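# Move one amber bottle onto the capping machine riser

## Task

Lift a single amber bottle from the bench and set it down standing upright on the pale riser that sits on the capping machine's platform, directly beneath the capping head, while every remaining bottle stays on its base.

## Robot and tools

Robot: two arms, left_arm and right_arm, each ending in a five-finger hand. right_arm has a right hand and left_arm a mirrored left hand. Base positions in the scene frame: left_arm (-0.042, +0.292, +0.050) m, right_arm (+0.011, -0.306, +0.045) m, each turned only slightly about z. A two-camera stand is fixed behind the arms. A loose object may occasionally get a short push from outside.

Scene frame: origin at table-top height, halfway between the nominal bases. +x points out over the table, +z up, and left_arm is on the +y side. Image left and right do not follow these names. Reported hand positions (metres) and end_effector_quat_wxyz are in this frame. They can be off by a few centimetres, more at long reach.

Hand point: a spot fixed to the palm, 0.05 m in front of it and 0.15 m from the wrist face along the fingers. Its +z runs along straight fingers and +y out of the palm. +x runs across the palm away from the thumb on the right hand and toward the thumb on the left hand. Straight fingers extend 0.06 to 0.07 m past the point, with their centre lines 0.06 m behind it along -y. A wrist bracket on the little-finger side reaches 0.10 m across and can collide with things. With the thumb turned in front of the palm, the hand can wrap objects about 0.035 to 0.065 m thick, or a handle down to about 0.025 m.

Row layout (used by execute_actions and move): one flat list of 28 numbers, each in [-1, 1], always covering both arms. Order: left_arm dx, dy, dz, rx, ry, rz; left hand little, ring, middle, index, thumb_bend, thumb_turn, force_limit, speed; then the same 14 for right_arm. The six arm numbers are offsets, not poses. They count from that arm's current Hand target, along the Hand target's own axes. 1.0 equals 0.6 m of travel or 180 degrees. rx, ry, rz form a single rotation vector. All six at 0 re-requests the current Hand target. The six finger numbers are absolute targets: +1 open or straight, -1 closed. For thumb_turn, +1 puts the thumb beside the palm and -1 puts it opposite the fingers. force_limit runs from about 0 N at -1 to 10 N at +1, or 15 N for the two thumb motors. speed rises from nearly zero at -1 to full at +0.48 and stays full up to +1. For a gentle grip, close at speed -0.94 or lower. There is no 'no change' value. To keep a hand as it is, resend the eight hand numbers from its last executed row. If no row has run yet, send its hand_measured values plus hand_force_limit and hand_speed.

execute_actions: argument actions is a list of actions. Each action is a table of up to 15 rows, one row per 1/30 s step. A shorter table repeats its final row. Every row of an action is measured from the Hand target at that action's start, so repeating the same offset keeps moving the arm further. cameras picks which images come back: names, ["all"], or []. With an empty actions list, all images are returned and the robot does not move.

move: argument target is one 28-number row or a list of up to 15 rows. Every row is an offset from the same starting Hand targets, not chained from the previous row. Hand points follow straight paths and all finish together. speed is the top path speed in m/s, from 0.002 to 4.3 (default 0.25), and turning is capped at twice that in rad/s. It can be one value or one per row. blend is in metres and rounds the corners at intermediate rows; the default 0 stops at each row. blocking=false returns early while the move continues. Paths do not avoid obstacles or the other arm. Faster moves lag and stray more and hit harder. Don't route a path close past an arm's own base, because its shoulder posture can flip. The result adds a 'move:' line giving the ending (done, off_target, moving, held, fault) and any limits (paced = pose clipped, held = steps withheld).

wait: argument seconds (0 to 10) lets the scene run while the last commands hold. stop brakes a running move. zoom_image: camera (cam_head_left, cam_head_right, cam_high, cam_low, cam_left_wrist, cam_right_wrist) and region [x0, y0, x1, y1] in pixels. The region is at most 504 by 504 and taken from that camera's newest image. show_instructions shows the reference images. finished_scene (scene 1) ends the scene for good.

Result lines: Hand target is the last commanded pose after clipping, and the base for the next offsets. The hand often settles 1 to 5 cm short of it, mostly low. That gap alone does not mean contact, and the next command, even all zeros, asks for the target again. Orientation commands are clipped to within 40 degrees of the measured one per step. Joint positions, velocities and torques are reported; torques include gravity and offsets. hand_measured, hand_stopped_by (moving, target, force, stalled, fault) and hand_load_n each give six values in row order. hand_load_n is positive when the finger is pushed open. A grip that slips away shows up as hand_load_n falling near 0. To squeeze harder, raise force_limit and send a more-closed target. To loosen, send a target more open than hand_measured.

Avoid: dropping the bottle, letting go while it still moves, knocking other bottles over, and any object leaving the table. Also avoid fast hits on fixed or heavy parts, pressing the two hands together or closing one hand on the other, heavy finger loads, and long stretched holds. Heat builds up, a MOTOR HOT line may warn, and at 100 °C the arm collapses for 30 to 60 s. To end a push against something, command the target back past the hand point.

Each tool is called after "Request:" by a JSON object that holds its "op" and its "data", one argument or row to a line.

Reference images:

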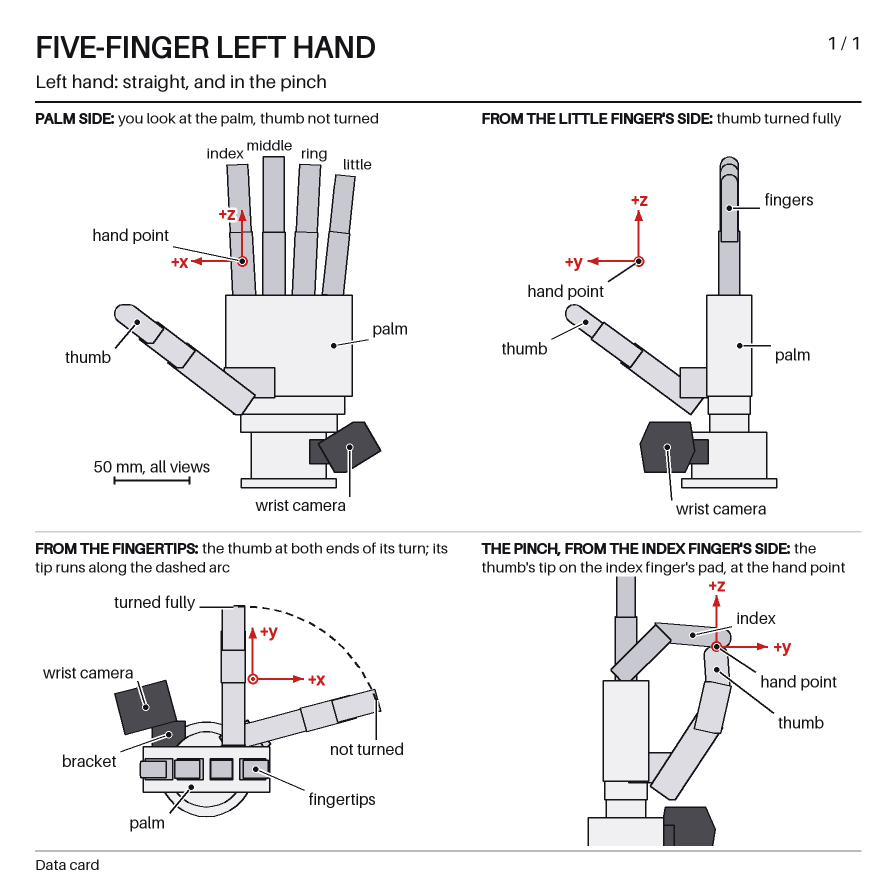

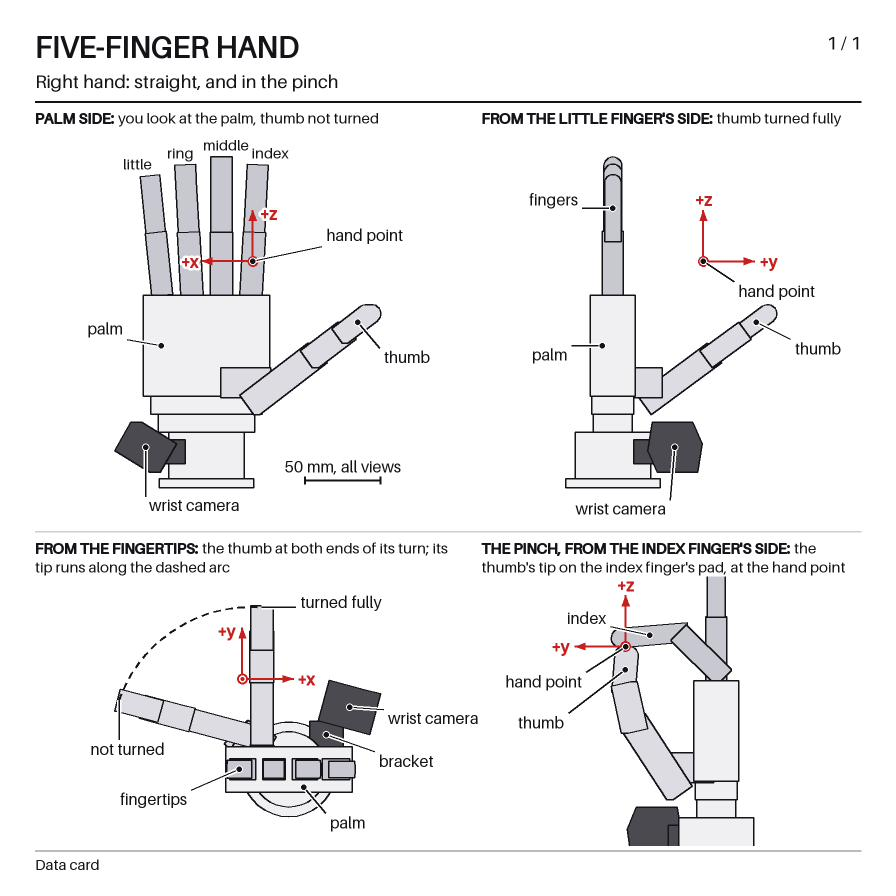

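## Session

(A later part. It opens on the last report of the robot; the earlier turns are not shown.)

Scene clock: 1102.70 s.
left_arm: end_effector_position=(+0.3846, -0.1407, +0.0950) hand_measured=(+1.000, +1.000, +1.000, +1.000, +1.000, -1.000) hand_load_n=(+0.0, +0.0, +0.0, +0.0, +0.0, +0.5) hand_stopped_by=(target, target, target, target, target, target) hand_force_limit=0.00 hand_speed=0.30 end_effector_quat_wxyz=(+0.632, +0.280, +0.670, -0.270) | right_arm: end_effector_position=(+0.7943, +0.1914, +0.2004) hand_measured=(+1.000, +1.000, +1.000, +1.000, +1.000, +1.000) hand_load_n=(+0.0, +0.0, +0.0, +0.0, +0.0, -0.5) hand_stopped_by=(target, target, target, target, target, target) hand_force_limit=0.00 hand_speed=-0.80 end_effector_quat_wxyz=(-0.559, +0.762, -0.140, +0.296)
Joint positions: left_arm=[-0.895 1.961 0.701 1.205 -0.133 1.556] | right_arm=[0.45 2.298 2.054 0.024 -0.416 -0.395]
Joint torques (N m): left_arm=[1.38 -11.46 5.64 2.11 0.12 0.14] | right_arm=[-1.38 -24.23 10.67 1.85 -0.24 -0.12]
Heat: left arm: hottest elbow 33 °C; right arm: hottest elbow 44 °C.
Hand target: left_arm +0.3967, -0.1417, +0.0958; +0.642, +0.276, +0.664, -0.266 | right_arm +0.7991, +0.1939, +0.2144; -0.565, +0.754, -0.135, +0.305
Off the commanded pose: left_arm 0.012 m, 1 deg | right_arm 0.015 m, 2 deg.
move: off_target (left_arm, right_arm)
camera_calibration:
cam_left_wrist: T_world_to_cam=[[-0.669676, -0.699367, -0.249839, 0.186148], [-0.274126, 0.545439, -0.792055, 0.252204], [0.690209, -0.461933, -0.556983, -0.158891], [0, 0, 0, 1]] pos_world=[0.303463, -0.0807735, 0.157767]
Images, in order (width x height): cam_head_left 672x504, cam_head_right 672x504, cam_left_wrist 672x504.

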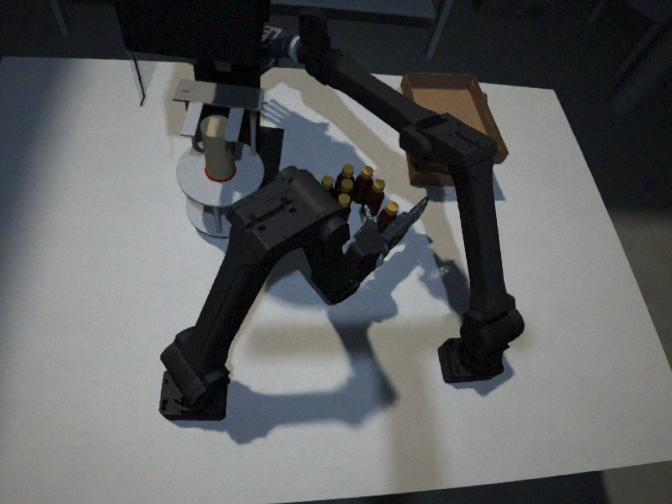

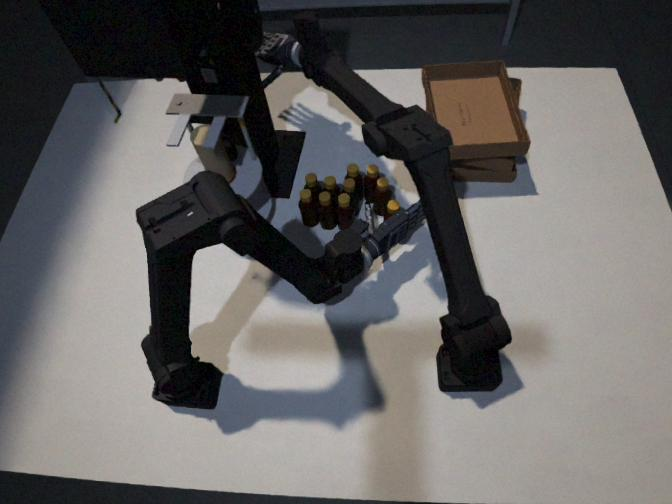

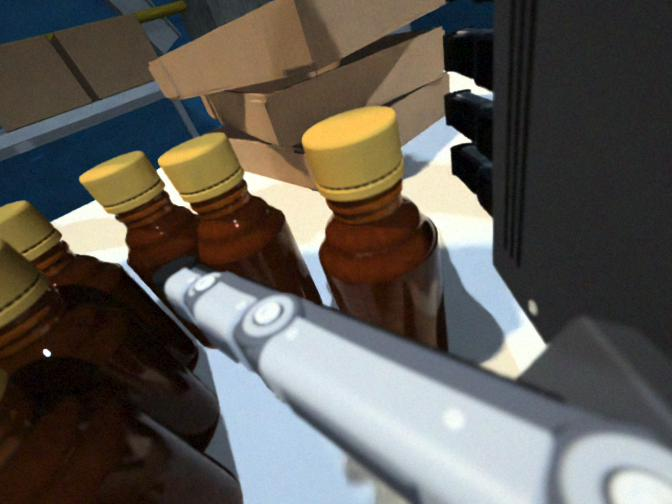

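Request:
{"op": "move", "data": {
  "target": [0,0,0,0,0,0,1,1,0.1,0.1,0.3,-1,-0.6,-0.7,0,0,0,0,0,0,1,1,1,1,1,1,0,-0.8],
  "speed": 0.1,
  "cameras": ["cam_head_left","cam_left_wrist"]
}}

Request:
{"op": "zoom_image", "data": {
  "camera": "cam_head_left",
  "region": [320, 150, 450, 280]
}}

Scene clock: 1130.27 s.
left_arm: end_effector_position=(+0.3855, -0.1429, +0.0966) hand_measured=(+1.000, +1.000, +0.100, +0.100, +0.300, -1.000) hand_load_n=(+0.0, +0.0, +0.0, +1.0, +0.0, +0.5) hand_stopped_by=(target, target, target, target, target, target) hand_force_limit=-0.60 hand_speed=-0.70 end_effector_quat_wxyz=(+0.633, +0.281, +0.668, -0.271) | right_arm: end_effector_position=(+0.7943, +0.1914, +0.2004) hand_measured=(+1.000, +1.000, +1.000, +1.000, +1.000, +1.000) hand_load_n=(+0.0, +0.0, +0.0, +0.0, +0.0, +0.0) hand_stopped_by=(target, target, target, target, target, target) hand_force_limit=0.00 hand_speed=-0.80 end_effector_quat_wxyz=(-0.559, +0.762, -0.140, +0.296)
Joint positions: left_arm=[-0.895 1.962 0.706 1.205 -0.13 1.557] | right_arm=[0.45 2.298 2.054 0.024 -0.416 -0.395]
Joint torques (N m): left_arm=[1.67 -11.58 5.35 2.09 0.01 0.13] | right_arm=[-0.91 -24.82 10.69 1.85 -0.22 -0.12]
Heat: left arm: hottest elbow 33 °C; right arm: hottest elbow 44 °C.
Hand target: left_arm +0.3967, -0.1417, +0.0958; +0.642, +0.276, +0.664, -0.266 | right_arm +0.7991, +0.1939, +0.2144; -0.565, +0.754, -0.135, +0.305
Off the commanded pose: left_arm 0.011 m, 1 deg | right_arm 0.015 m, 2 deg.
move: off_target (left_arm, right_arm)
camera_calibration:
cam_left_wrist: T_world_to_cam=[[-0.670984, -0.69804, -0.250042, 0.186378], [-0.269751, 0.543924, -0.794595, 0.253189], [0.690663, -0.465711, -0.553261, -0.160727], [0, 0, 0, 1]] pos_world=[0.304363, -0.0824687, 0.158861]
Images, in order (width x height): cam_head_left 672x504, cam_left_wrist 672x504.

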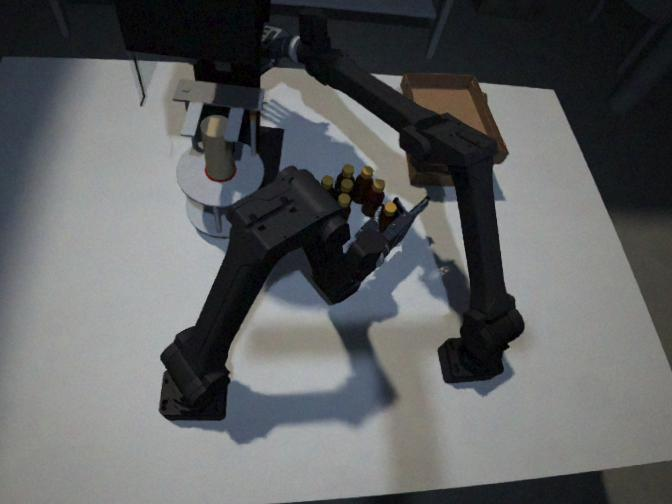

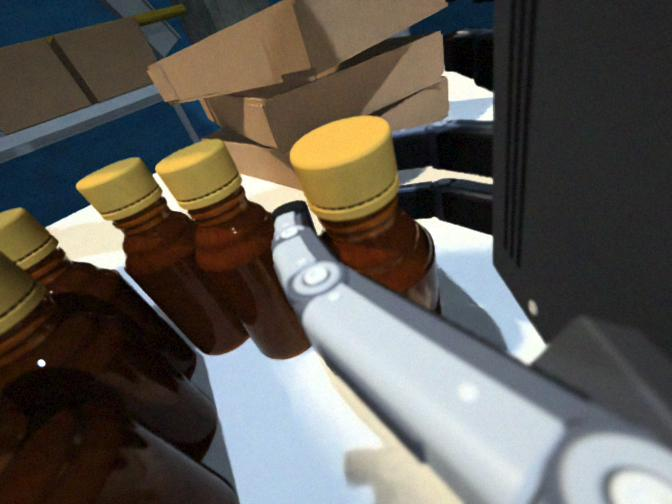

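Scaled by 3.877 from the camera's 672x504 image, which has a finer 960x720 frame.

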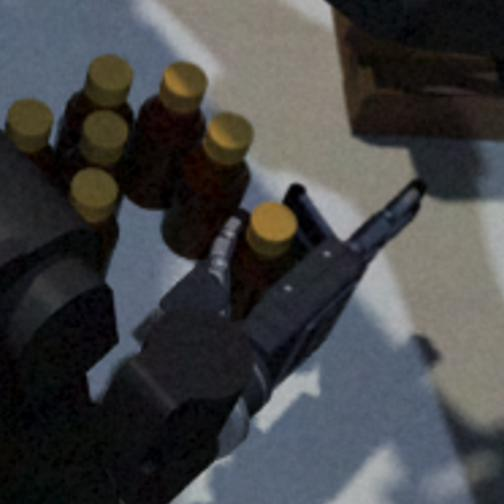

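Request:
{"op": "move", "data": {
  "target": [0,0,0,0,0,0,1,1,-0.4,-0.4,-0.3,-1,-0.3,-0.8,0,0,0,0,0,0,1,1,1,1,1,1,0,-0.8],
  "speed": 0.1,
  "cameras": ["cam_head_left","cam_left_wrist"]
}}

Request:
{"op": "zoom_image", "data": {
  "camera": "cam_head_left",
  "region": [320, 150, 450, 280]
}}

Scene clock: 1138.70 s.
left_arm: end_effector_position=(+0.3875, -0.1430, +0.0996) hand_measured=(+1.000, +1.000, -0.248, -0.266, +0.116, -1.000) hand_load_n=(+0.0, +0.0, +8.0, +5.0, +6.5, -2.5) hand_stopped_by=(target, target, force, force, force, target) hand_force_limit=-0.30 hand_speed=-0.80 end_effector_quat_wxyz=(+0.637, +0.280, +0.665, -0.271) | right_arm: end_effector_position=(+0.7943, +0.1914, +0.2004) hand_measured=(+1.000, +1.000, +1.000, +1.000, +1.000, +1.000) hand_load_n=(+0.0, +0.0, +0.0, +0.0, +0.5, +0.0) hand_stopped_by=(target, target, target, target, target, target) hand_force_limit=0.00 hand_speed=-0.80 end_effector_quat_wxyz=(-0.559, +0.762, -0.140, +0.296)
Joint positions: left_arm=[-0.893 1.962 0.709 1.212 -0.13 1.561] | right_arm=[0.45 2.298 2.054 0.024 -0.416 -0.395]
Joint torques (N m): left_arm=[1.32 -11.58 5.18 1.83 0.02 0.1] | right_arm=[-0.62 -24.35 10.73 1.83 -0.24 -0.18]
Heat: left arm: hottest elbow 33 °C; right arm: hottest elbow 44 °C.
Hand target: left_arm +0.3967, -0.1417, +0.0958; +0.642, +0.276, +0.664, -0.266 | right_arm +0.7991, +0.1939, +0.2144; -0.565, +0.754, -0.135, +0.305
Off the commanded pose: left_arm 0.010 m, 1 deg | right_arm 0.015 m, 2 deg.
move: off_target (right_arm)
camera_calibration:
cam_left_wrist: T_world_to_cam=[[-0.667352, -0.700604, -0.252575, 0.186921], [-0.263919, 0.539613, -0.799478, 0.253869], [0.696411, -0.466874, -0.545014, -0.163707], [0, 0, 0, 1]] pos_world=[0.30575, -0.0824642, 0.160951]
Images, in order (width x height): cam_head_left 672x504, cam_left_wrist 672x504.

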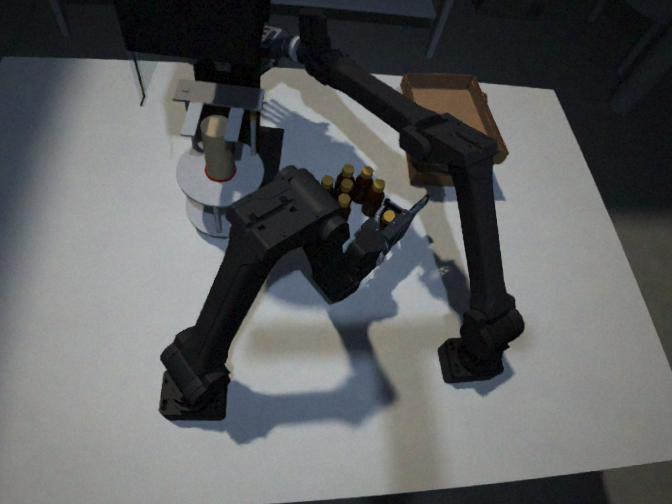

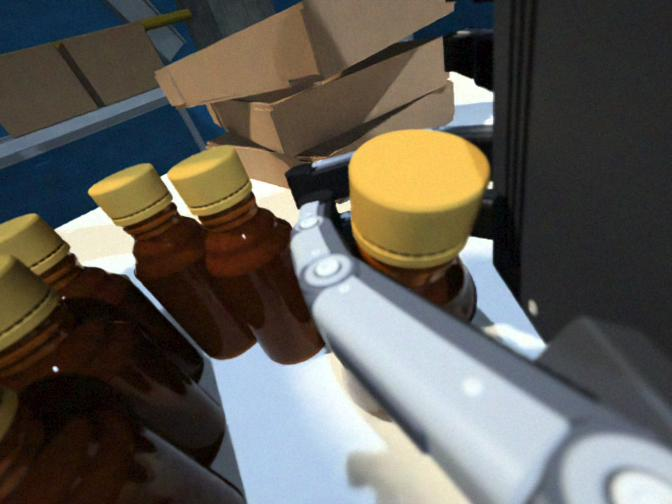

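Scaled by 3.877 from the camera's 672x504 image, which has a finer 960x720 frame.

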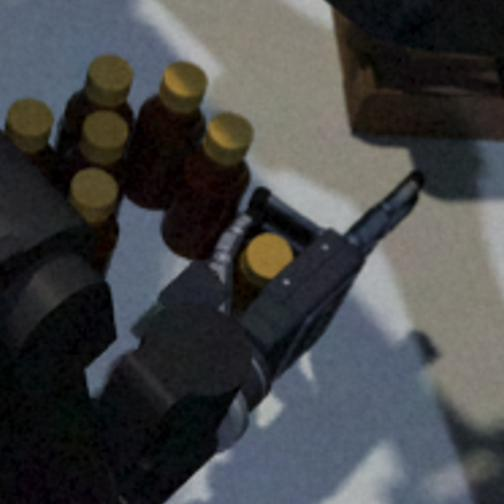

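Request:
{"op": "move", "data": {
  "target": [-0.1332,-0.006,-0.0105,0,0,0,1,1,-0.4,-0.4,-0.3,-1,-0.3,-0.8,0,0,0,0,0,0,1,1,1,1,1,1,0,-0.8],
  "speed": 0.08,
  "cameras": ["cam_head_left","cam_head_right","cam_low","cam_left_wrist"]
}}

Request:
{"op": "zoom_image", "data": {
  "camera": "cam_head_left",
  "region": [320, 150, 450, 280]
}}

Request:
{"op": "zoom_image", "data": {
  "camera": "cam_low",
  "region": [280, 180, 440, 310]
}}

Scene clock: 1167.37 s.
left_arm: end_effector_position=(+0.3889, -0.1424, +0.1753) hand_measured=(+1.000, +1.000, -0.248, -0.266, +0.116, -1.000) hand_load_n=(+0.0, +0.0, +8.0, +5.0, +6.5, -2.5) hand_stopped_by=(target, target, force, force, force, target) hand_force_limit=-0.30 hand_speed=-0.80 end_effector_quat_wxyz=(+0.642, +0.275, +0.662, -0.271) | right_arm: end_effector_position=(+0.7943, +0.1914, +0.2004) hand_measured=(+1.000, +1.000, +1.000, +1.000, +1.000, +1.000) hand_load_n=(+0.0, +0.0, +0.0, +0.0, +0.5, +0.0) hand_stopped_by=(target, target, target, target, target, target) hand_force_limit=0.00 hand_speed=-0.80 end_effector_quat_wxyz=(-0.559, +0.762, -0.140, +0.296)
Joint positions: left_arm=[-0.893 1.741 0.709 1.003 -0.138 1.561] | right_arm=[0.45 2.298 2.054 0.024 -0.416 -0.395]
Joint torques (N m): left_arm=[0.56 -12.63 5.96 0.79 -0.04 0.09] | right_arm=[-1.2 -24.18 10.66 1.83 -0.18 -0.11]
Heat: left arm: hottest elbow 33 °C; right arm: hottest elbow 45 °C.
Hand target: left_arm +0.3917, -0.1417, +0.1759; +0.642, +0.276, +0.664, -0.266 | right_arm +0.7991, +0.1939, +0.2144; -0.565, +0.754, -0.135, +0.305
Off the commanded pose: left_arm 0.003 m, 1 deg | right_arm 0.015 m, 2 deg.
move: off_target (right_arm)
camera_calibration:
cam_left_wrist: T_world_to_cam=[[-0.659779, -0.708378, -0.250785, 0.202966], [-0.262175, 0.529752, -0.806614, 0.313582], [0.704242, -0.466437, -0.535238, -0.127804], [0, 0, 0, 1]] pos_world=[0.306131, -0.0819568, 0.235435]
Images, in order (width x height): cam_head_left 672x504, cam_head_right 672x504, cam_low 672x504, cam_left_wrist 672x504.

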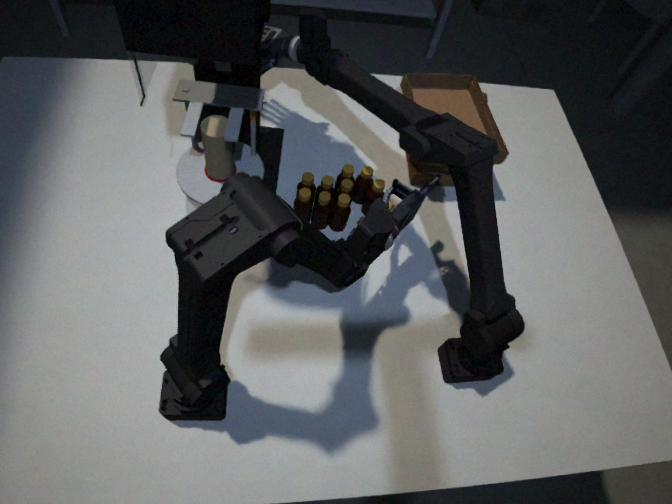

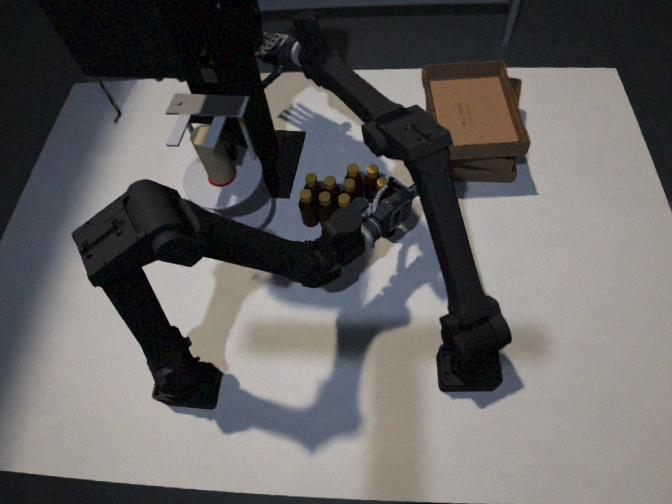

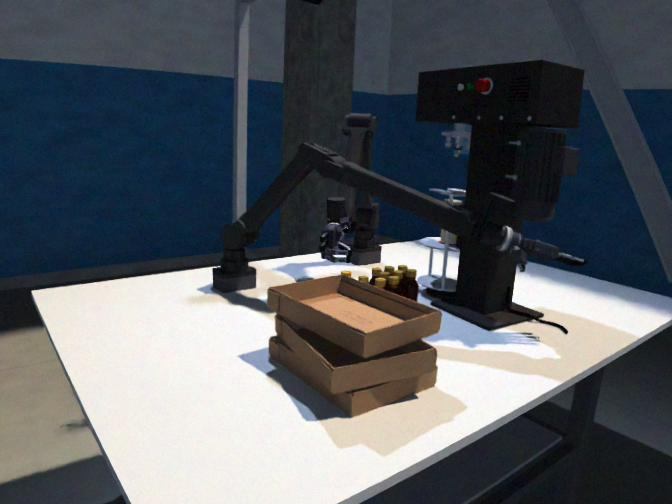

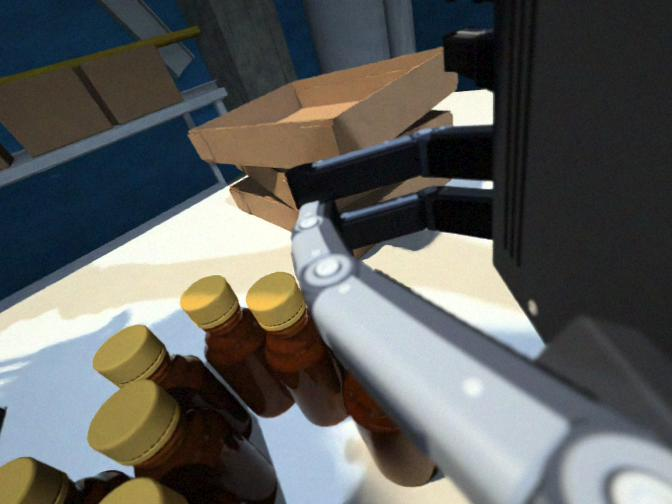

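Scaled by 3.877 from the camera's 672x504 image, which has a finer 960x720 frame.

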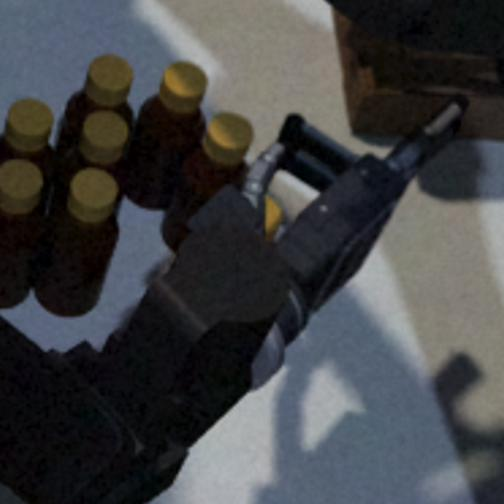

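Scaled by 3.150 from the camera's 672x504 image, which has a finer 960x720 frame.

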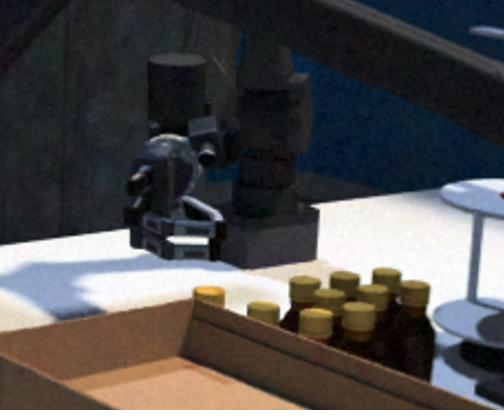

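Request:
{"op": "move", "data": {
  "target": [0,0,0,0,0,0,1,1,0.3,0.3,0.65,-1,-0.3,-0.4,0,0,0,0,0,0,1,1,1,1,1,1,0,-0.8],
  "speed": 0.1,
  "cameras": ["cam_head_left","cam_head_right","cam_left_wrist"]
}}

Request:
{"op": "zoom_image", "data": {
  "camera": "cam_head_left",
  "region": [320, 150, 450, 280]
}}

Request:
{"op": "zoom_image", "data": {
  "camera": "cam_head_right",
  "region": [320, 150, 450, 280]
}}

Scene clock: 1314.17 s.
left_arm: end_effector_position=(+0.3889, -0.1424, +0.1753) hand_measured=(+1.000, +1.000, +0.300, +0.300, +0.650, -1.000) hand_load_n=(+0.0, +0.0, +0.0, +0.0, +0.0, +0.0) hand_stopped_by=(target, target, target, target, target, target) hand_force_limit=-0.30 hand_speed=-0.40 end_effector_quat_wxyz=(+0.642, +0.275, +0.662, -0.271) | right_arm: end_effector_position=(+0.7943, +0.1914, +0.2004) hand_measured=(+1.000, +1.000, +1.000, +1.000, +1.000, +1.000) hand_load_n=(+0.0, +0.0, -0.5, -0.5, +0.0, -0.5) hand_stopped_by=(target, target, target, target, target, target) hand_force_limit=0.00 hand_speed=-0.80 end_effector_quat_wxyz=(-0.559, +0.762, -0.140, +0.296)
Joint positions: left_arm=[-0.893 1.741 0.709 1.003 -0.138 1.561] | right_arm=[0.45 2.298 2.054 0.024 -0.416 -0.395]
Joint torques (N m): left_arm=[0.62 -12.57 5.94 0.79 -0.04 0.1] | right_arm=[-0.67 -24.47 10.66 1.95 -0.22 -0.22]
Heat: left arm: hottest elbow 34 °C; right arm: hottest elbow 45 °C.
Hand target: left_arm +0.3917, -0.1418, +0.1759; +0.642, +0.276, +0.664, -0.266 | right_arm +0.7991, +0.1939, +0.2144; -0.565, +0.754, -0.135, +0.305
Off the commanded pose: left_arm 0.003 m, 1 deg | right_arm 0.015 m, 2 deg.
move: off_target (right_arm)
camera_calibration:
cam_left_wrist: T_world_to_cam=[[-0.659779, -0.708378, -0.250785, 0.202966], [-0.262175, 0.529752, -0.806614, 0.313582], [0.704242, -0.466437, -0.535238, -0.127804], [0, 0, 0, 1]] pos_world=[0.306131, -0.0819568, 0.235435]
Images, in order (width x height): cam_head_left 672x504, cam_head_right 672x504, cam_left_wrist 672x504.

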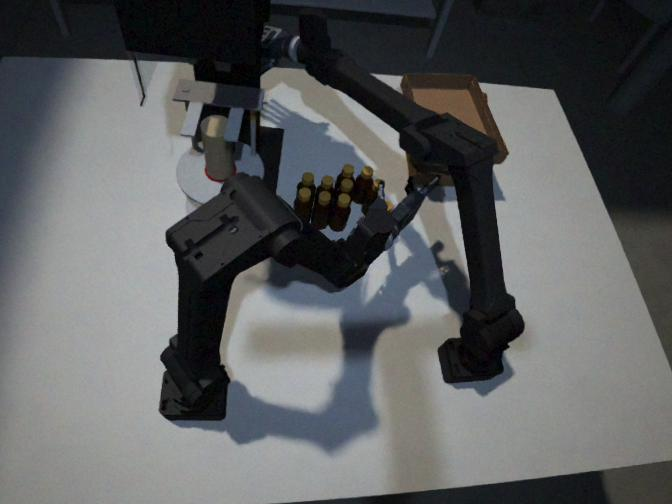

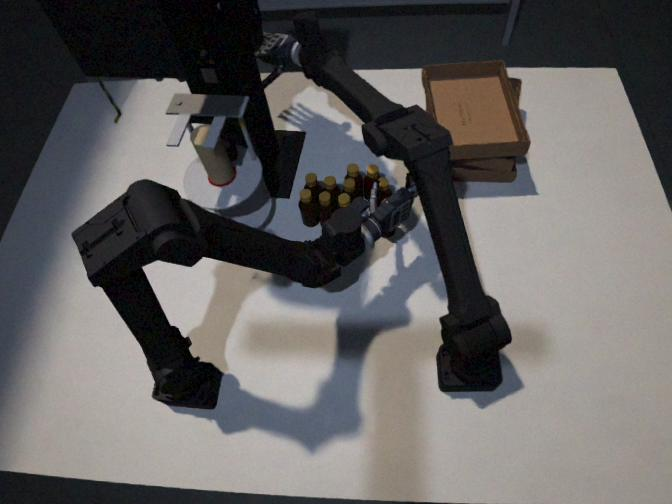

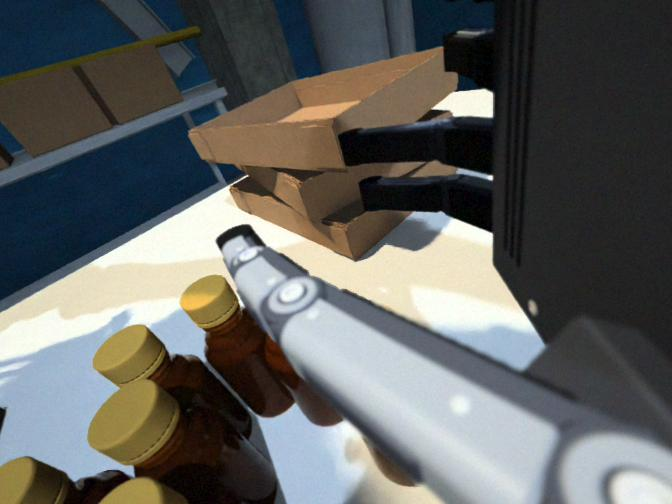

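Scaled by 3.877 from the camera's 672x504 image, which has a finer 960x720 frame.

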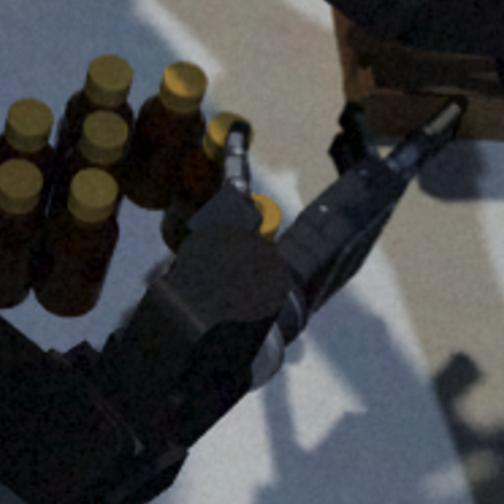

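Scaled by 3.877 from the camera's 672x504 image, which has a finer 960x720 frame.

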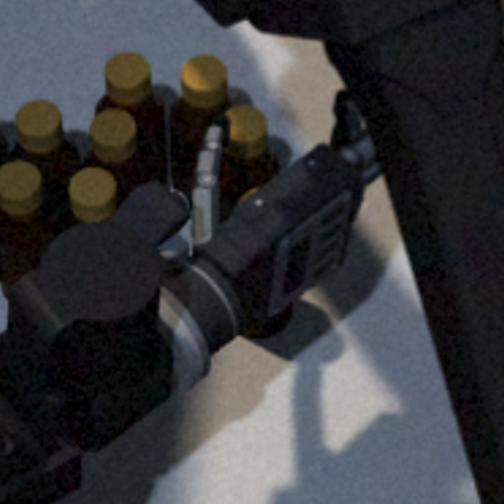

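Request:
{"op": "move", "data": {
  "target": [0,0.0,-0.15,0,0,0,1,1,0.3,0.3,0.65,-1,-0.3,-0.4,0,0,0,0,0,0,1,1,1,1,1,1,0,-0.8],
  "speed": 0.2,
  "cameras": ["cam_head_left","cam_head_right","cam_left_wrist"]
}}

Request:
{"op": "zoom_image", "data": {
  "camera": "cam_head_left",
  "region": [320, 150, 450, 280]
}}

Request:
{"op": "zoom_image", "data": {
  "camera": "cam_head_right",
  "region": [320, 150, 450, 280]
}}

Request:
{"op": "zoom_image", "data": {
  "camera": "cam_left_wrist",
  "region": [200, 150, 500, 400]
}}

Scene clock: 1332.30 s.
left_arm: end_effector_position=(+0.3343, -0.0743, +0.1736) hand_measured=(+1.000, +1.000, +0.300, +0.300, +0.650, -1.000) hand_load_n=(+0.0, +0.0, +0.0, +0.0, +0.0, +0.0) hand_stopped_by=(target, target, target, target, target, target) hand_force_limit=-0.30 hand_speed=-0.40 end_effector_quat_wxyz=(+0.637, +0.274, +0.672, -0.260) | right_arm: end_effector_position=(+0.7943, +0.1914, +0.2004) hand_measured=(+1.000, +1.000, +1.000, +1.000, +1.000, +1.000) hand_load_n=(+0.0, +0.0, +0.0, +0.0, +0.0, +0.0) hand_stopped_by=(target, target, target, target, target, target) hand_force_limit=0.00 hand_speed=-0.80 end_effector_quat_wxyz=(-0.559, +0.762, -0.140, +0.296)
Joint positions: left_arm=[-0.912 1.573 0.474 1.045 -0.175 1.561] | right_arm=[0.45 2.298 2.054 0.024 -0.416 -0.395]
Joint torques (N m): left_arm=[-0.85 -9.58 4.74 2.04 -0.05 0.08] | right_arm=[-0.62 -25.35 10.77 1.83 -0.22 -0.15]
Heat: left arm: hottest elbow 34 °C; right arm: hottest elbow 45 °C.
Hand target: left_arm +0.3280, -0.0781, +0.1790; +0.642, +0.276, +0.664, -0.266 | right_arm +0.7991, +0.1939, +0.2144; -0.565, +0.754, -0.135, +0.305
Off the commanded pose: left_arm 0.009 m, 1 deg | right_arm 0.015 m, 2 deg.
move: off_target (right_arm)
camera_calibration:
cam_left_wrist: T_world_to_cam=[[-0.650492, -0.714738, -0.256924, 0.212213], [-0.28242, 0.54164, -0.791748, 0.266843], [0.705053, -0.442465, -0.554189, -0.0536386], [0, 0, 0, 1]] pos_world=[0.251223, -0.0165894, 0.236069]
Images, in order (width x height): cam_head_left 672x504, cam_head_right 672x504, cam_left_wrist 672x504.

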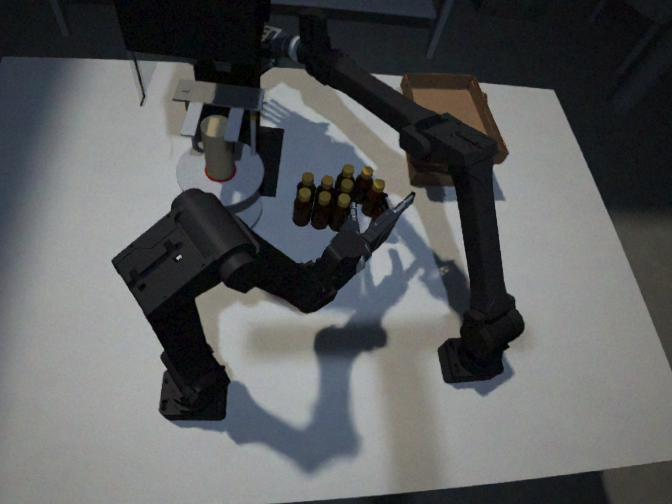

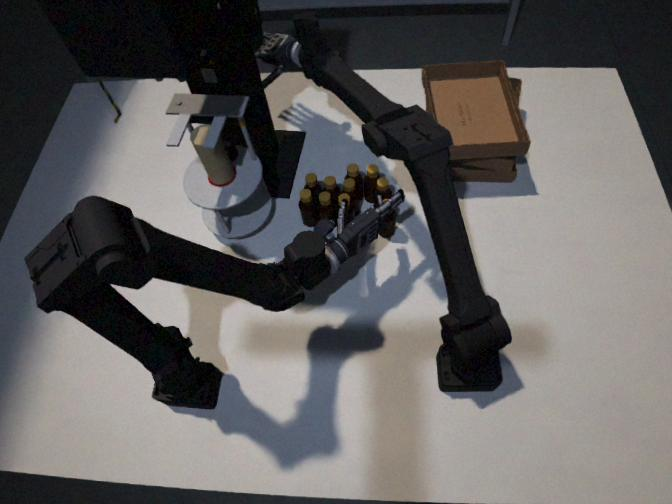

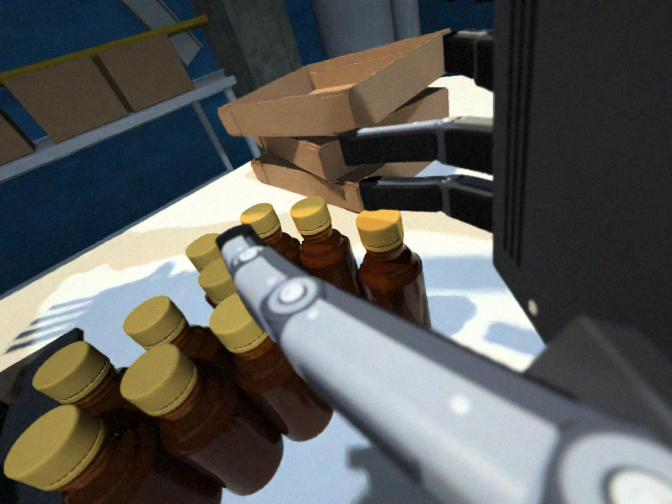

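Scaled by 3.877 from the camera's 672x504 image, which has a finer 960x720 frame.

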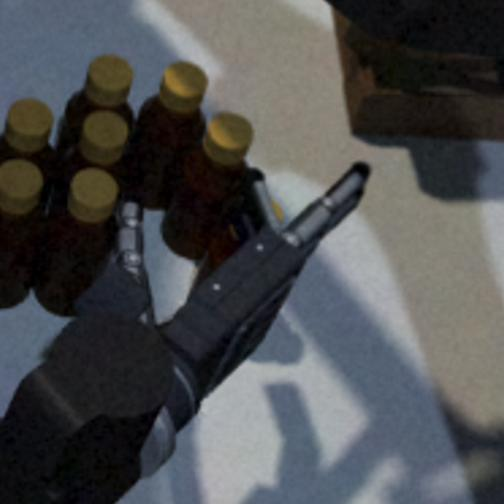

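Scaled by 3.877 from the camera's 672x504 image, which has a finer 960x720 frame.

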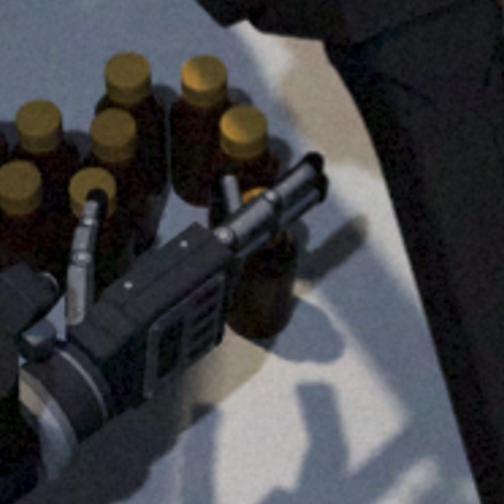

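Scaled by 1.680 from the camera's 672x504 image, which has a finer 960x720 frame.

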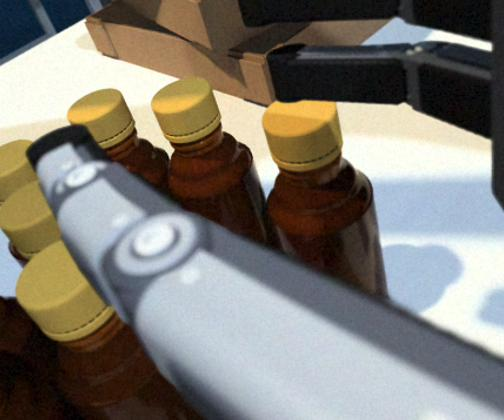

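Request:
{"op": "move", "data": {
  "target": [
    [0.001,-0.0099,0.1173,0,0,0,1,1,0.3,0.3,0.65,-1,-0.3,-0.4,0,0,0,0,0,0,1,1,1,1,1,1,0,-0.8],
    [0.046,-0.0099,0.118,0,0,0,1,1,0.3,0.3,0.65,-1,-0.3,-0.4,0,0,0,0,0,0,1,1,1,1,1,1,0,-0.8]
  ],
  "speed": 0.15,
  "cameras": ["cam_head_left","cam_head_right","cam_left_wrist"]
}}

Request:
{"op": "zoom_image", "data": {
  "camera": "cam_head_left",
  "region": [320, 150, 450, 280]
}}

Request:
{"op": "zoom_image", "data": {
  "camera": "cam_left_wrist",
  "region": [200, 100, 500, 400]
}}

Scene clock: 1366.43 s.
left_arm: end_effector_position=(+0.3668, -0.1234, +0.1418) hand_measured=(+1.000, +1.000, +0.300, +0.300, +0.650, -1.000) hand_load_n=(+0.0, +0.0, +0.0, +0.0, +0.0, +0.0) hand_stopped_by=(target, target, target, target, target, target) hand_force_limit=-0.30 hand_speed=-0.40 end_effector_quat_wxyz=(+0.632, +0.279, +0.674, -0.262) | right_arm: end_effector_position=(+0.7943, +0.1914, +0.2004) hand_measured=(+1.000, +1.000, +1.000, +1.000, +1.000, +1.000) hand_load_n=(+0.0, +0.0, +0.0, +0.0, +0.0, -0.5) hand_stopped_by=(target, target, target, target, target, target) hand_force_limit=0.00 hand_speed=-0.80 end_effector_quat_wxyz=(-0.559, +0.762, -0.140, +0.296)
Joint positions: left_arm=[-0.912 1.774 0.629 1.08 -0.164 1.561] | right_arm=[0.45 2.298 2.054 0.024 -0.416 -0.395]
Joint torques (N m): left_arm=[0.38 -10.58 6.5 2.13 0.11 0.09] | right_arm=[-0.97 -25.11 10.62 1.83 -0.23 -0.13]
Heat: left arm: hottest elbow 34 °C; right arm: hottest elbow 45 °C.
Hand target: left_arm +0.3731, -0.1318, +0.1489; +0.642, +0.276, +0.664, -0.266 | right_arm +0.7991, +0.1939, +0.2144; -0.565, +0.754, -0.135, +0.305
Off the commanded pose: left_arm 0.013 m, 2 deg | right_arm 0.015 m, 2 deg.
move: off_target (left_arm, right_arm)
camera_calibration:
cam_left_wrist: T_world_to_cam=[[-0.660409, -0.705046, -0.2584, 0.195216], [-0.281731, 0.551624, -0.785072, 0.277537], [0.696052, -0.445669, -0.562931, -0.11182], [0, 0, 0, 1]] pos_world=[0.284946, -0.0652942, 0.205383]
Images, in order (width x height): cam_head_left 672x504, cam_head_right 672x504, cam_left_wrist 672x504.

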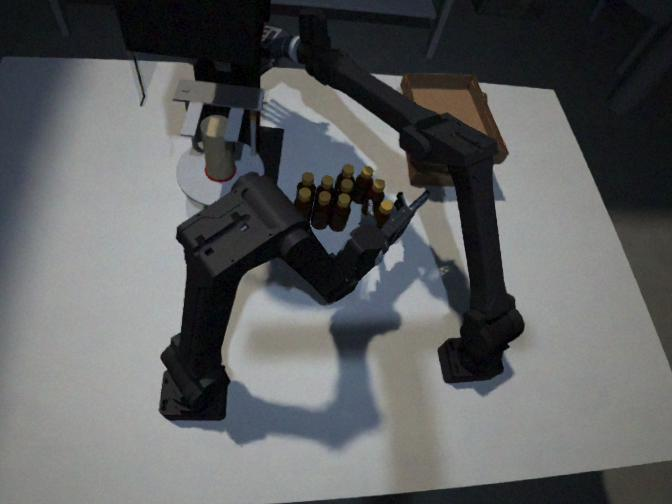

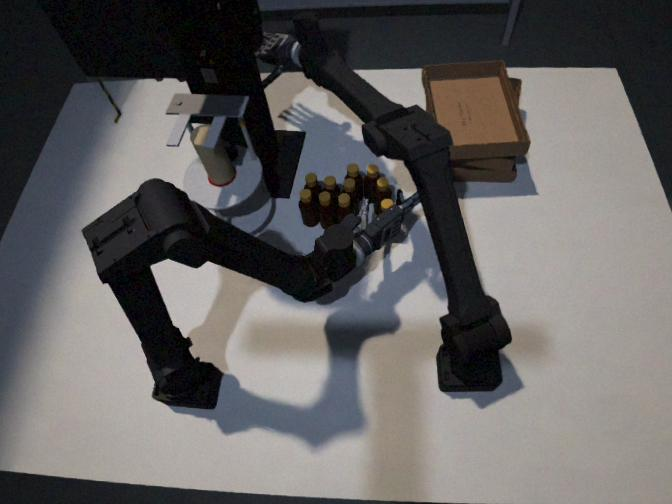

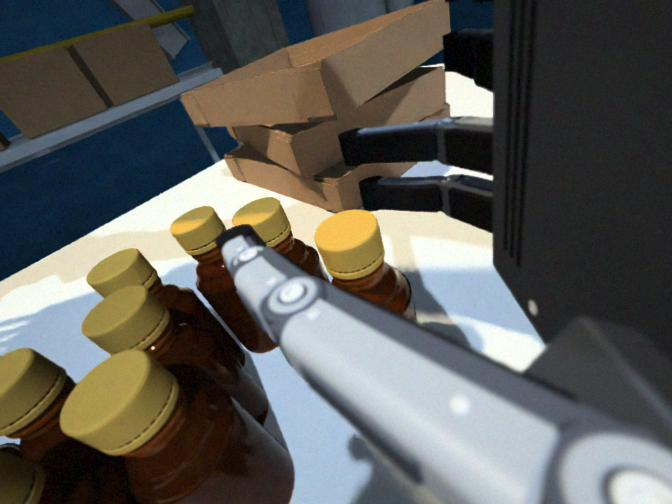

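Scaled by 3.877 from the camera's 672x504 image, which has a finer 960x720 frame.

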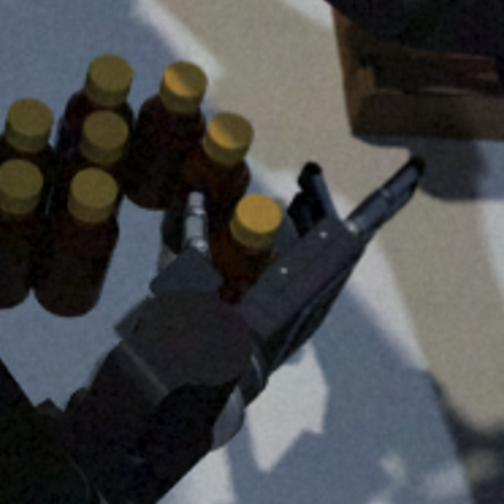

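Scaled by 1.680 from the camera's 672x504 image, which has a finer 960x720 frame.

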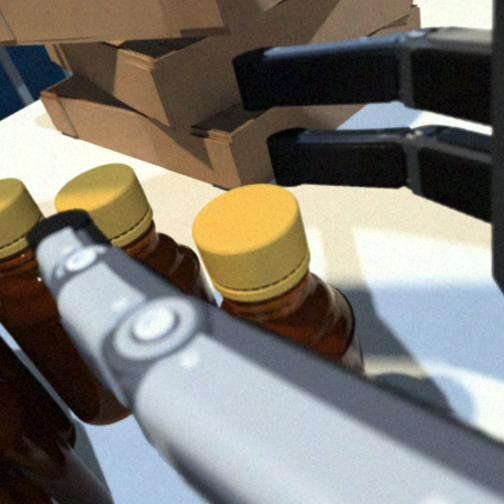

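Request:
{"op": "move", "data": {
  "target": [0.0678,0,0.0123,0,0,0,1,1,0.3,0.3,0.65,-1,-0.3,-0.4,0,0,0,0,0,0,1,1,1,1,1,1,0,-0.8],
  "speed": 0.08,
  "cameras": ["cam_head_left","cam_left_wrist"]
}}

Request:
{"op": "zoom_image", "data": {
  "camera": "cam_head_left",
  "region": [320, 150, 450, 280]
}}

Request:
{"op": "zoom_image", "data": {
  "camera": "cam_left_wrist",
  "region": [200, 50, 500, 350]
}}

Scene clock: 1386.30 s.
left_arm: end_effector_position=(+0.3708, -0.1294, +0.1054) hand_measured=(+1.000, +1.000, +0.300, +0.300, +0.650, -1.000) hand_load_n=(+0.0, +0.0, +0.0, +0.0, +0.0, +0.0) hand_stopped_by=(target, target, target, target, target, target) hand_force_limit=-0.30 hand_speed=-0.40 end_effector_quat_wxyz=(+0.634, +0.279, +0.672, -0.263) | right_arm: end_effector_position=(+0.7943, +0.1914, +0.2004) hand_measured=(+1.000, +1.000, +1.000, +1.000, +1.000, +1.000) hand_load_n=(+0.0, +0.0, +0.0, +0.0, +0.0, -0.5) hand_stopped_by=(target, target, target, target, target, target) hand_force_limit=0.00 hand_speed=-0.80 end_effector_quat_wxyz=(-0.559, +0.762, -0.140, +0.296)
Joint positions: left_arm=[-0.912 1.909 0.651 1.199 -0.162 1.561] | right_arm=[0.45 2.298 2.054 0.024 -0.416 -0.395]
Joint torques (N m): left_arm=[0.62 -11.05 5.61 2.1 0.12 0.09] | right_arm=[-0.91 -24.06 10.74 2 -0.23 -0.13]
Heat: left arm: hottest elbow 33 °C; right arm: hottest elbow 45 °C.
Hand target: left_arm +0.3774, -0.1360, +0.1080; +0.642, +0.276, +0.664, -0.266 | right_arm +0.7991, +0.1939, +0.2144; -0.565, +0.754, -0.135, +0.305
Off the commanded pose: left_arm 0.010 m, 1 deg | right_arm 0.015 m, 2 deg.
move: off_target (right_arm)
camera_calibration:
cam_left_wrist: T_world_to_cam=[[-0.660803, -0.705138, -0.257137, 0.184113], [-0.277722, 0.547991, -0.789035, 0.25189], [0.697287, -0.449984, -0.557947, -0.139291], [0, 0, 0, 1]] pos_world=[0.288744, -0.0708871, 0.168375]
Images, in order (width x height): cam_head_left 672x504, cam_left_wrist 672x504.

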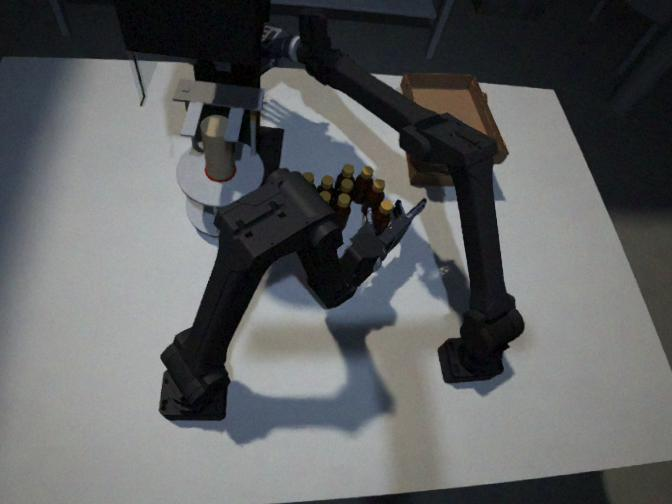

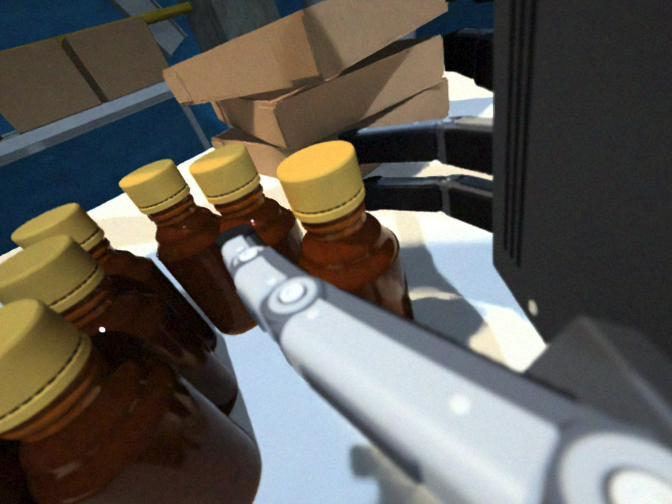

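Scaled by 3.877 from the camera's 672x504 image, which has a finer 960x720 frame.

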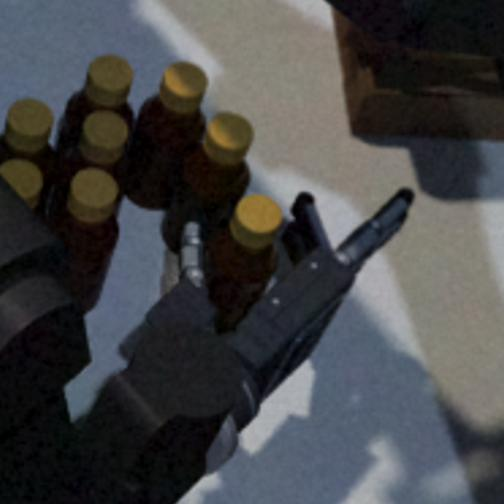

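Scaled by 1.680 from the camera's 672x504 image, which has a finer 960x720 frame.

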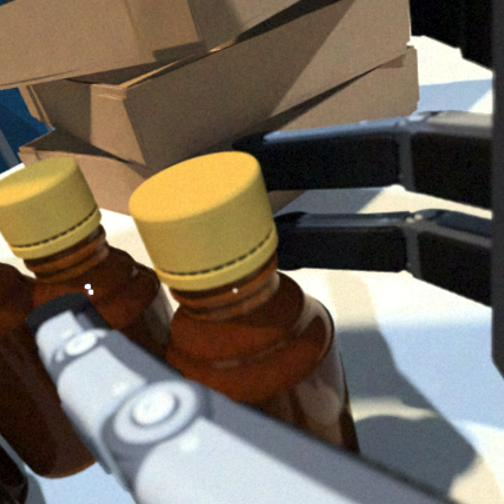

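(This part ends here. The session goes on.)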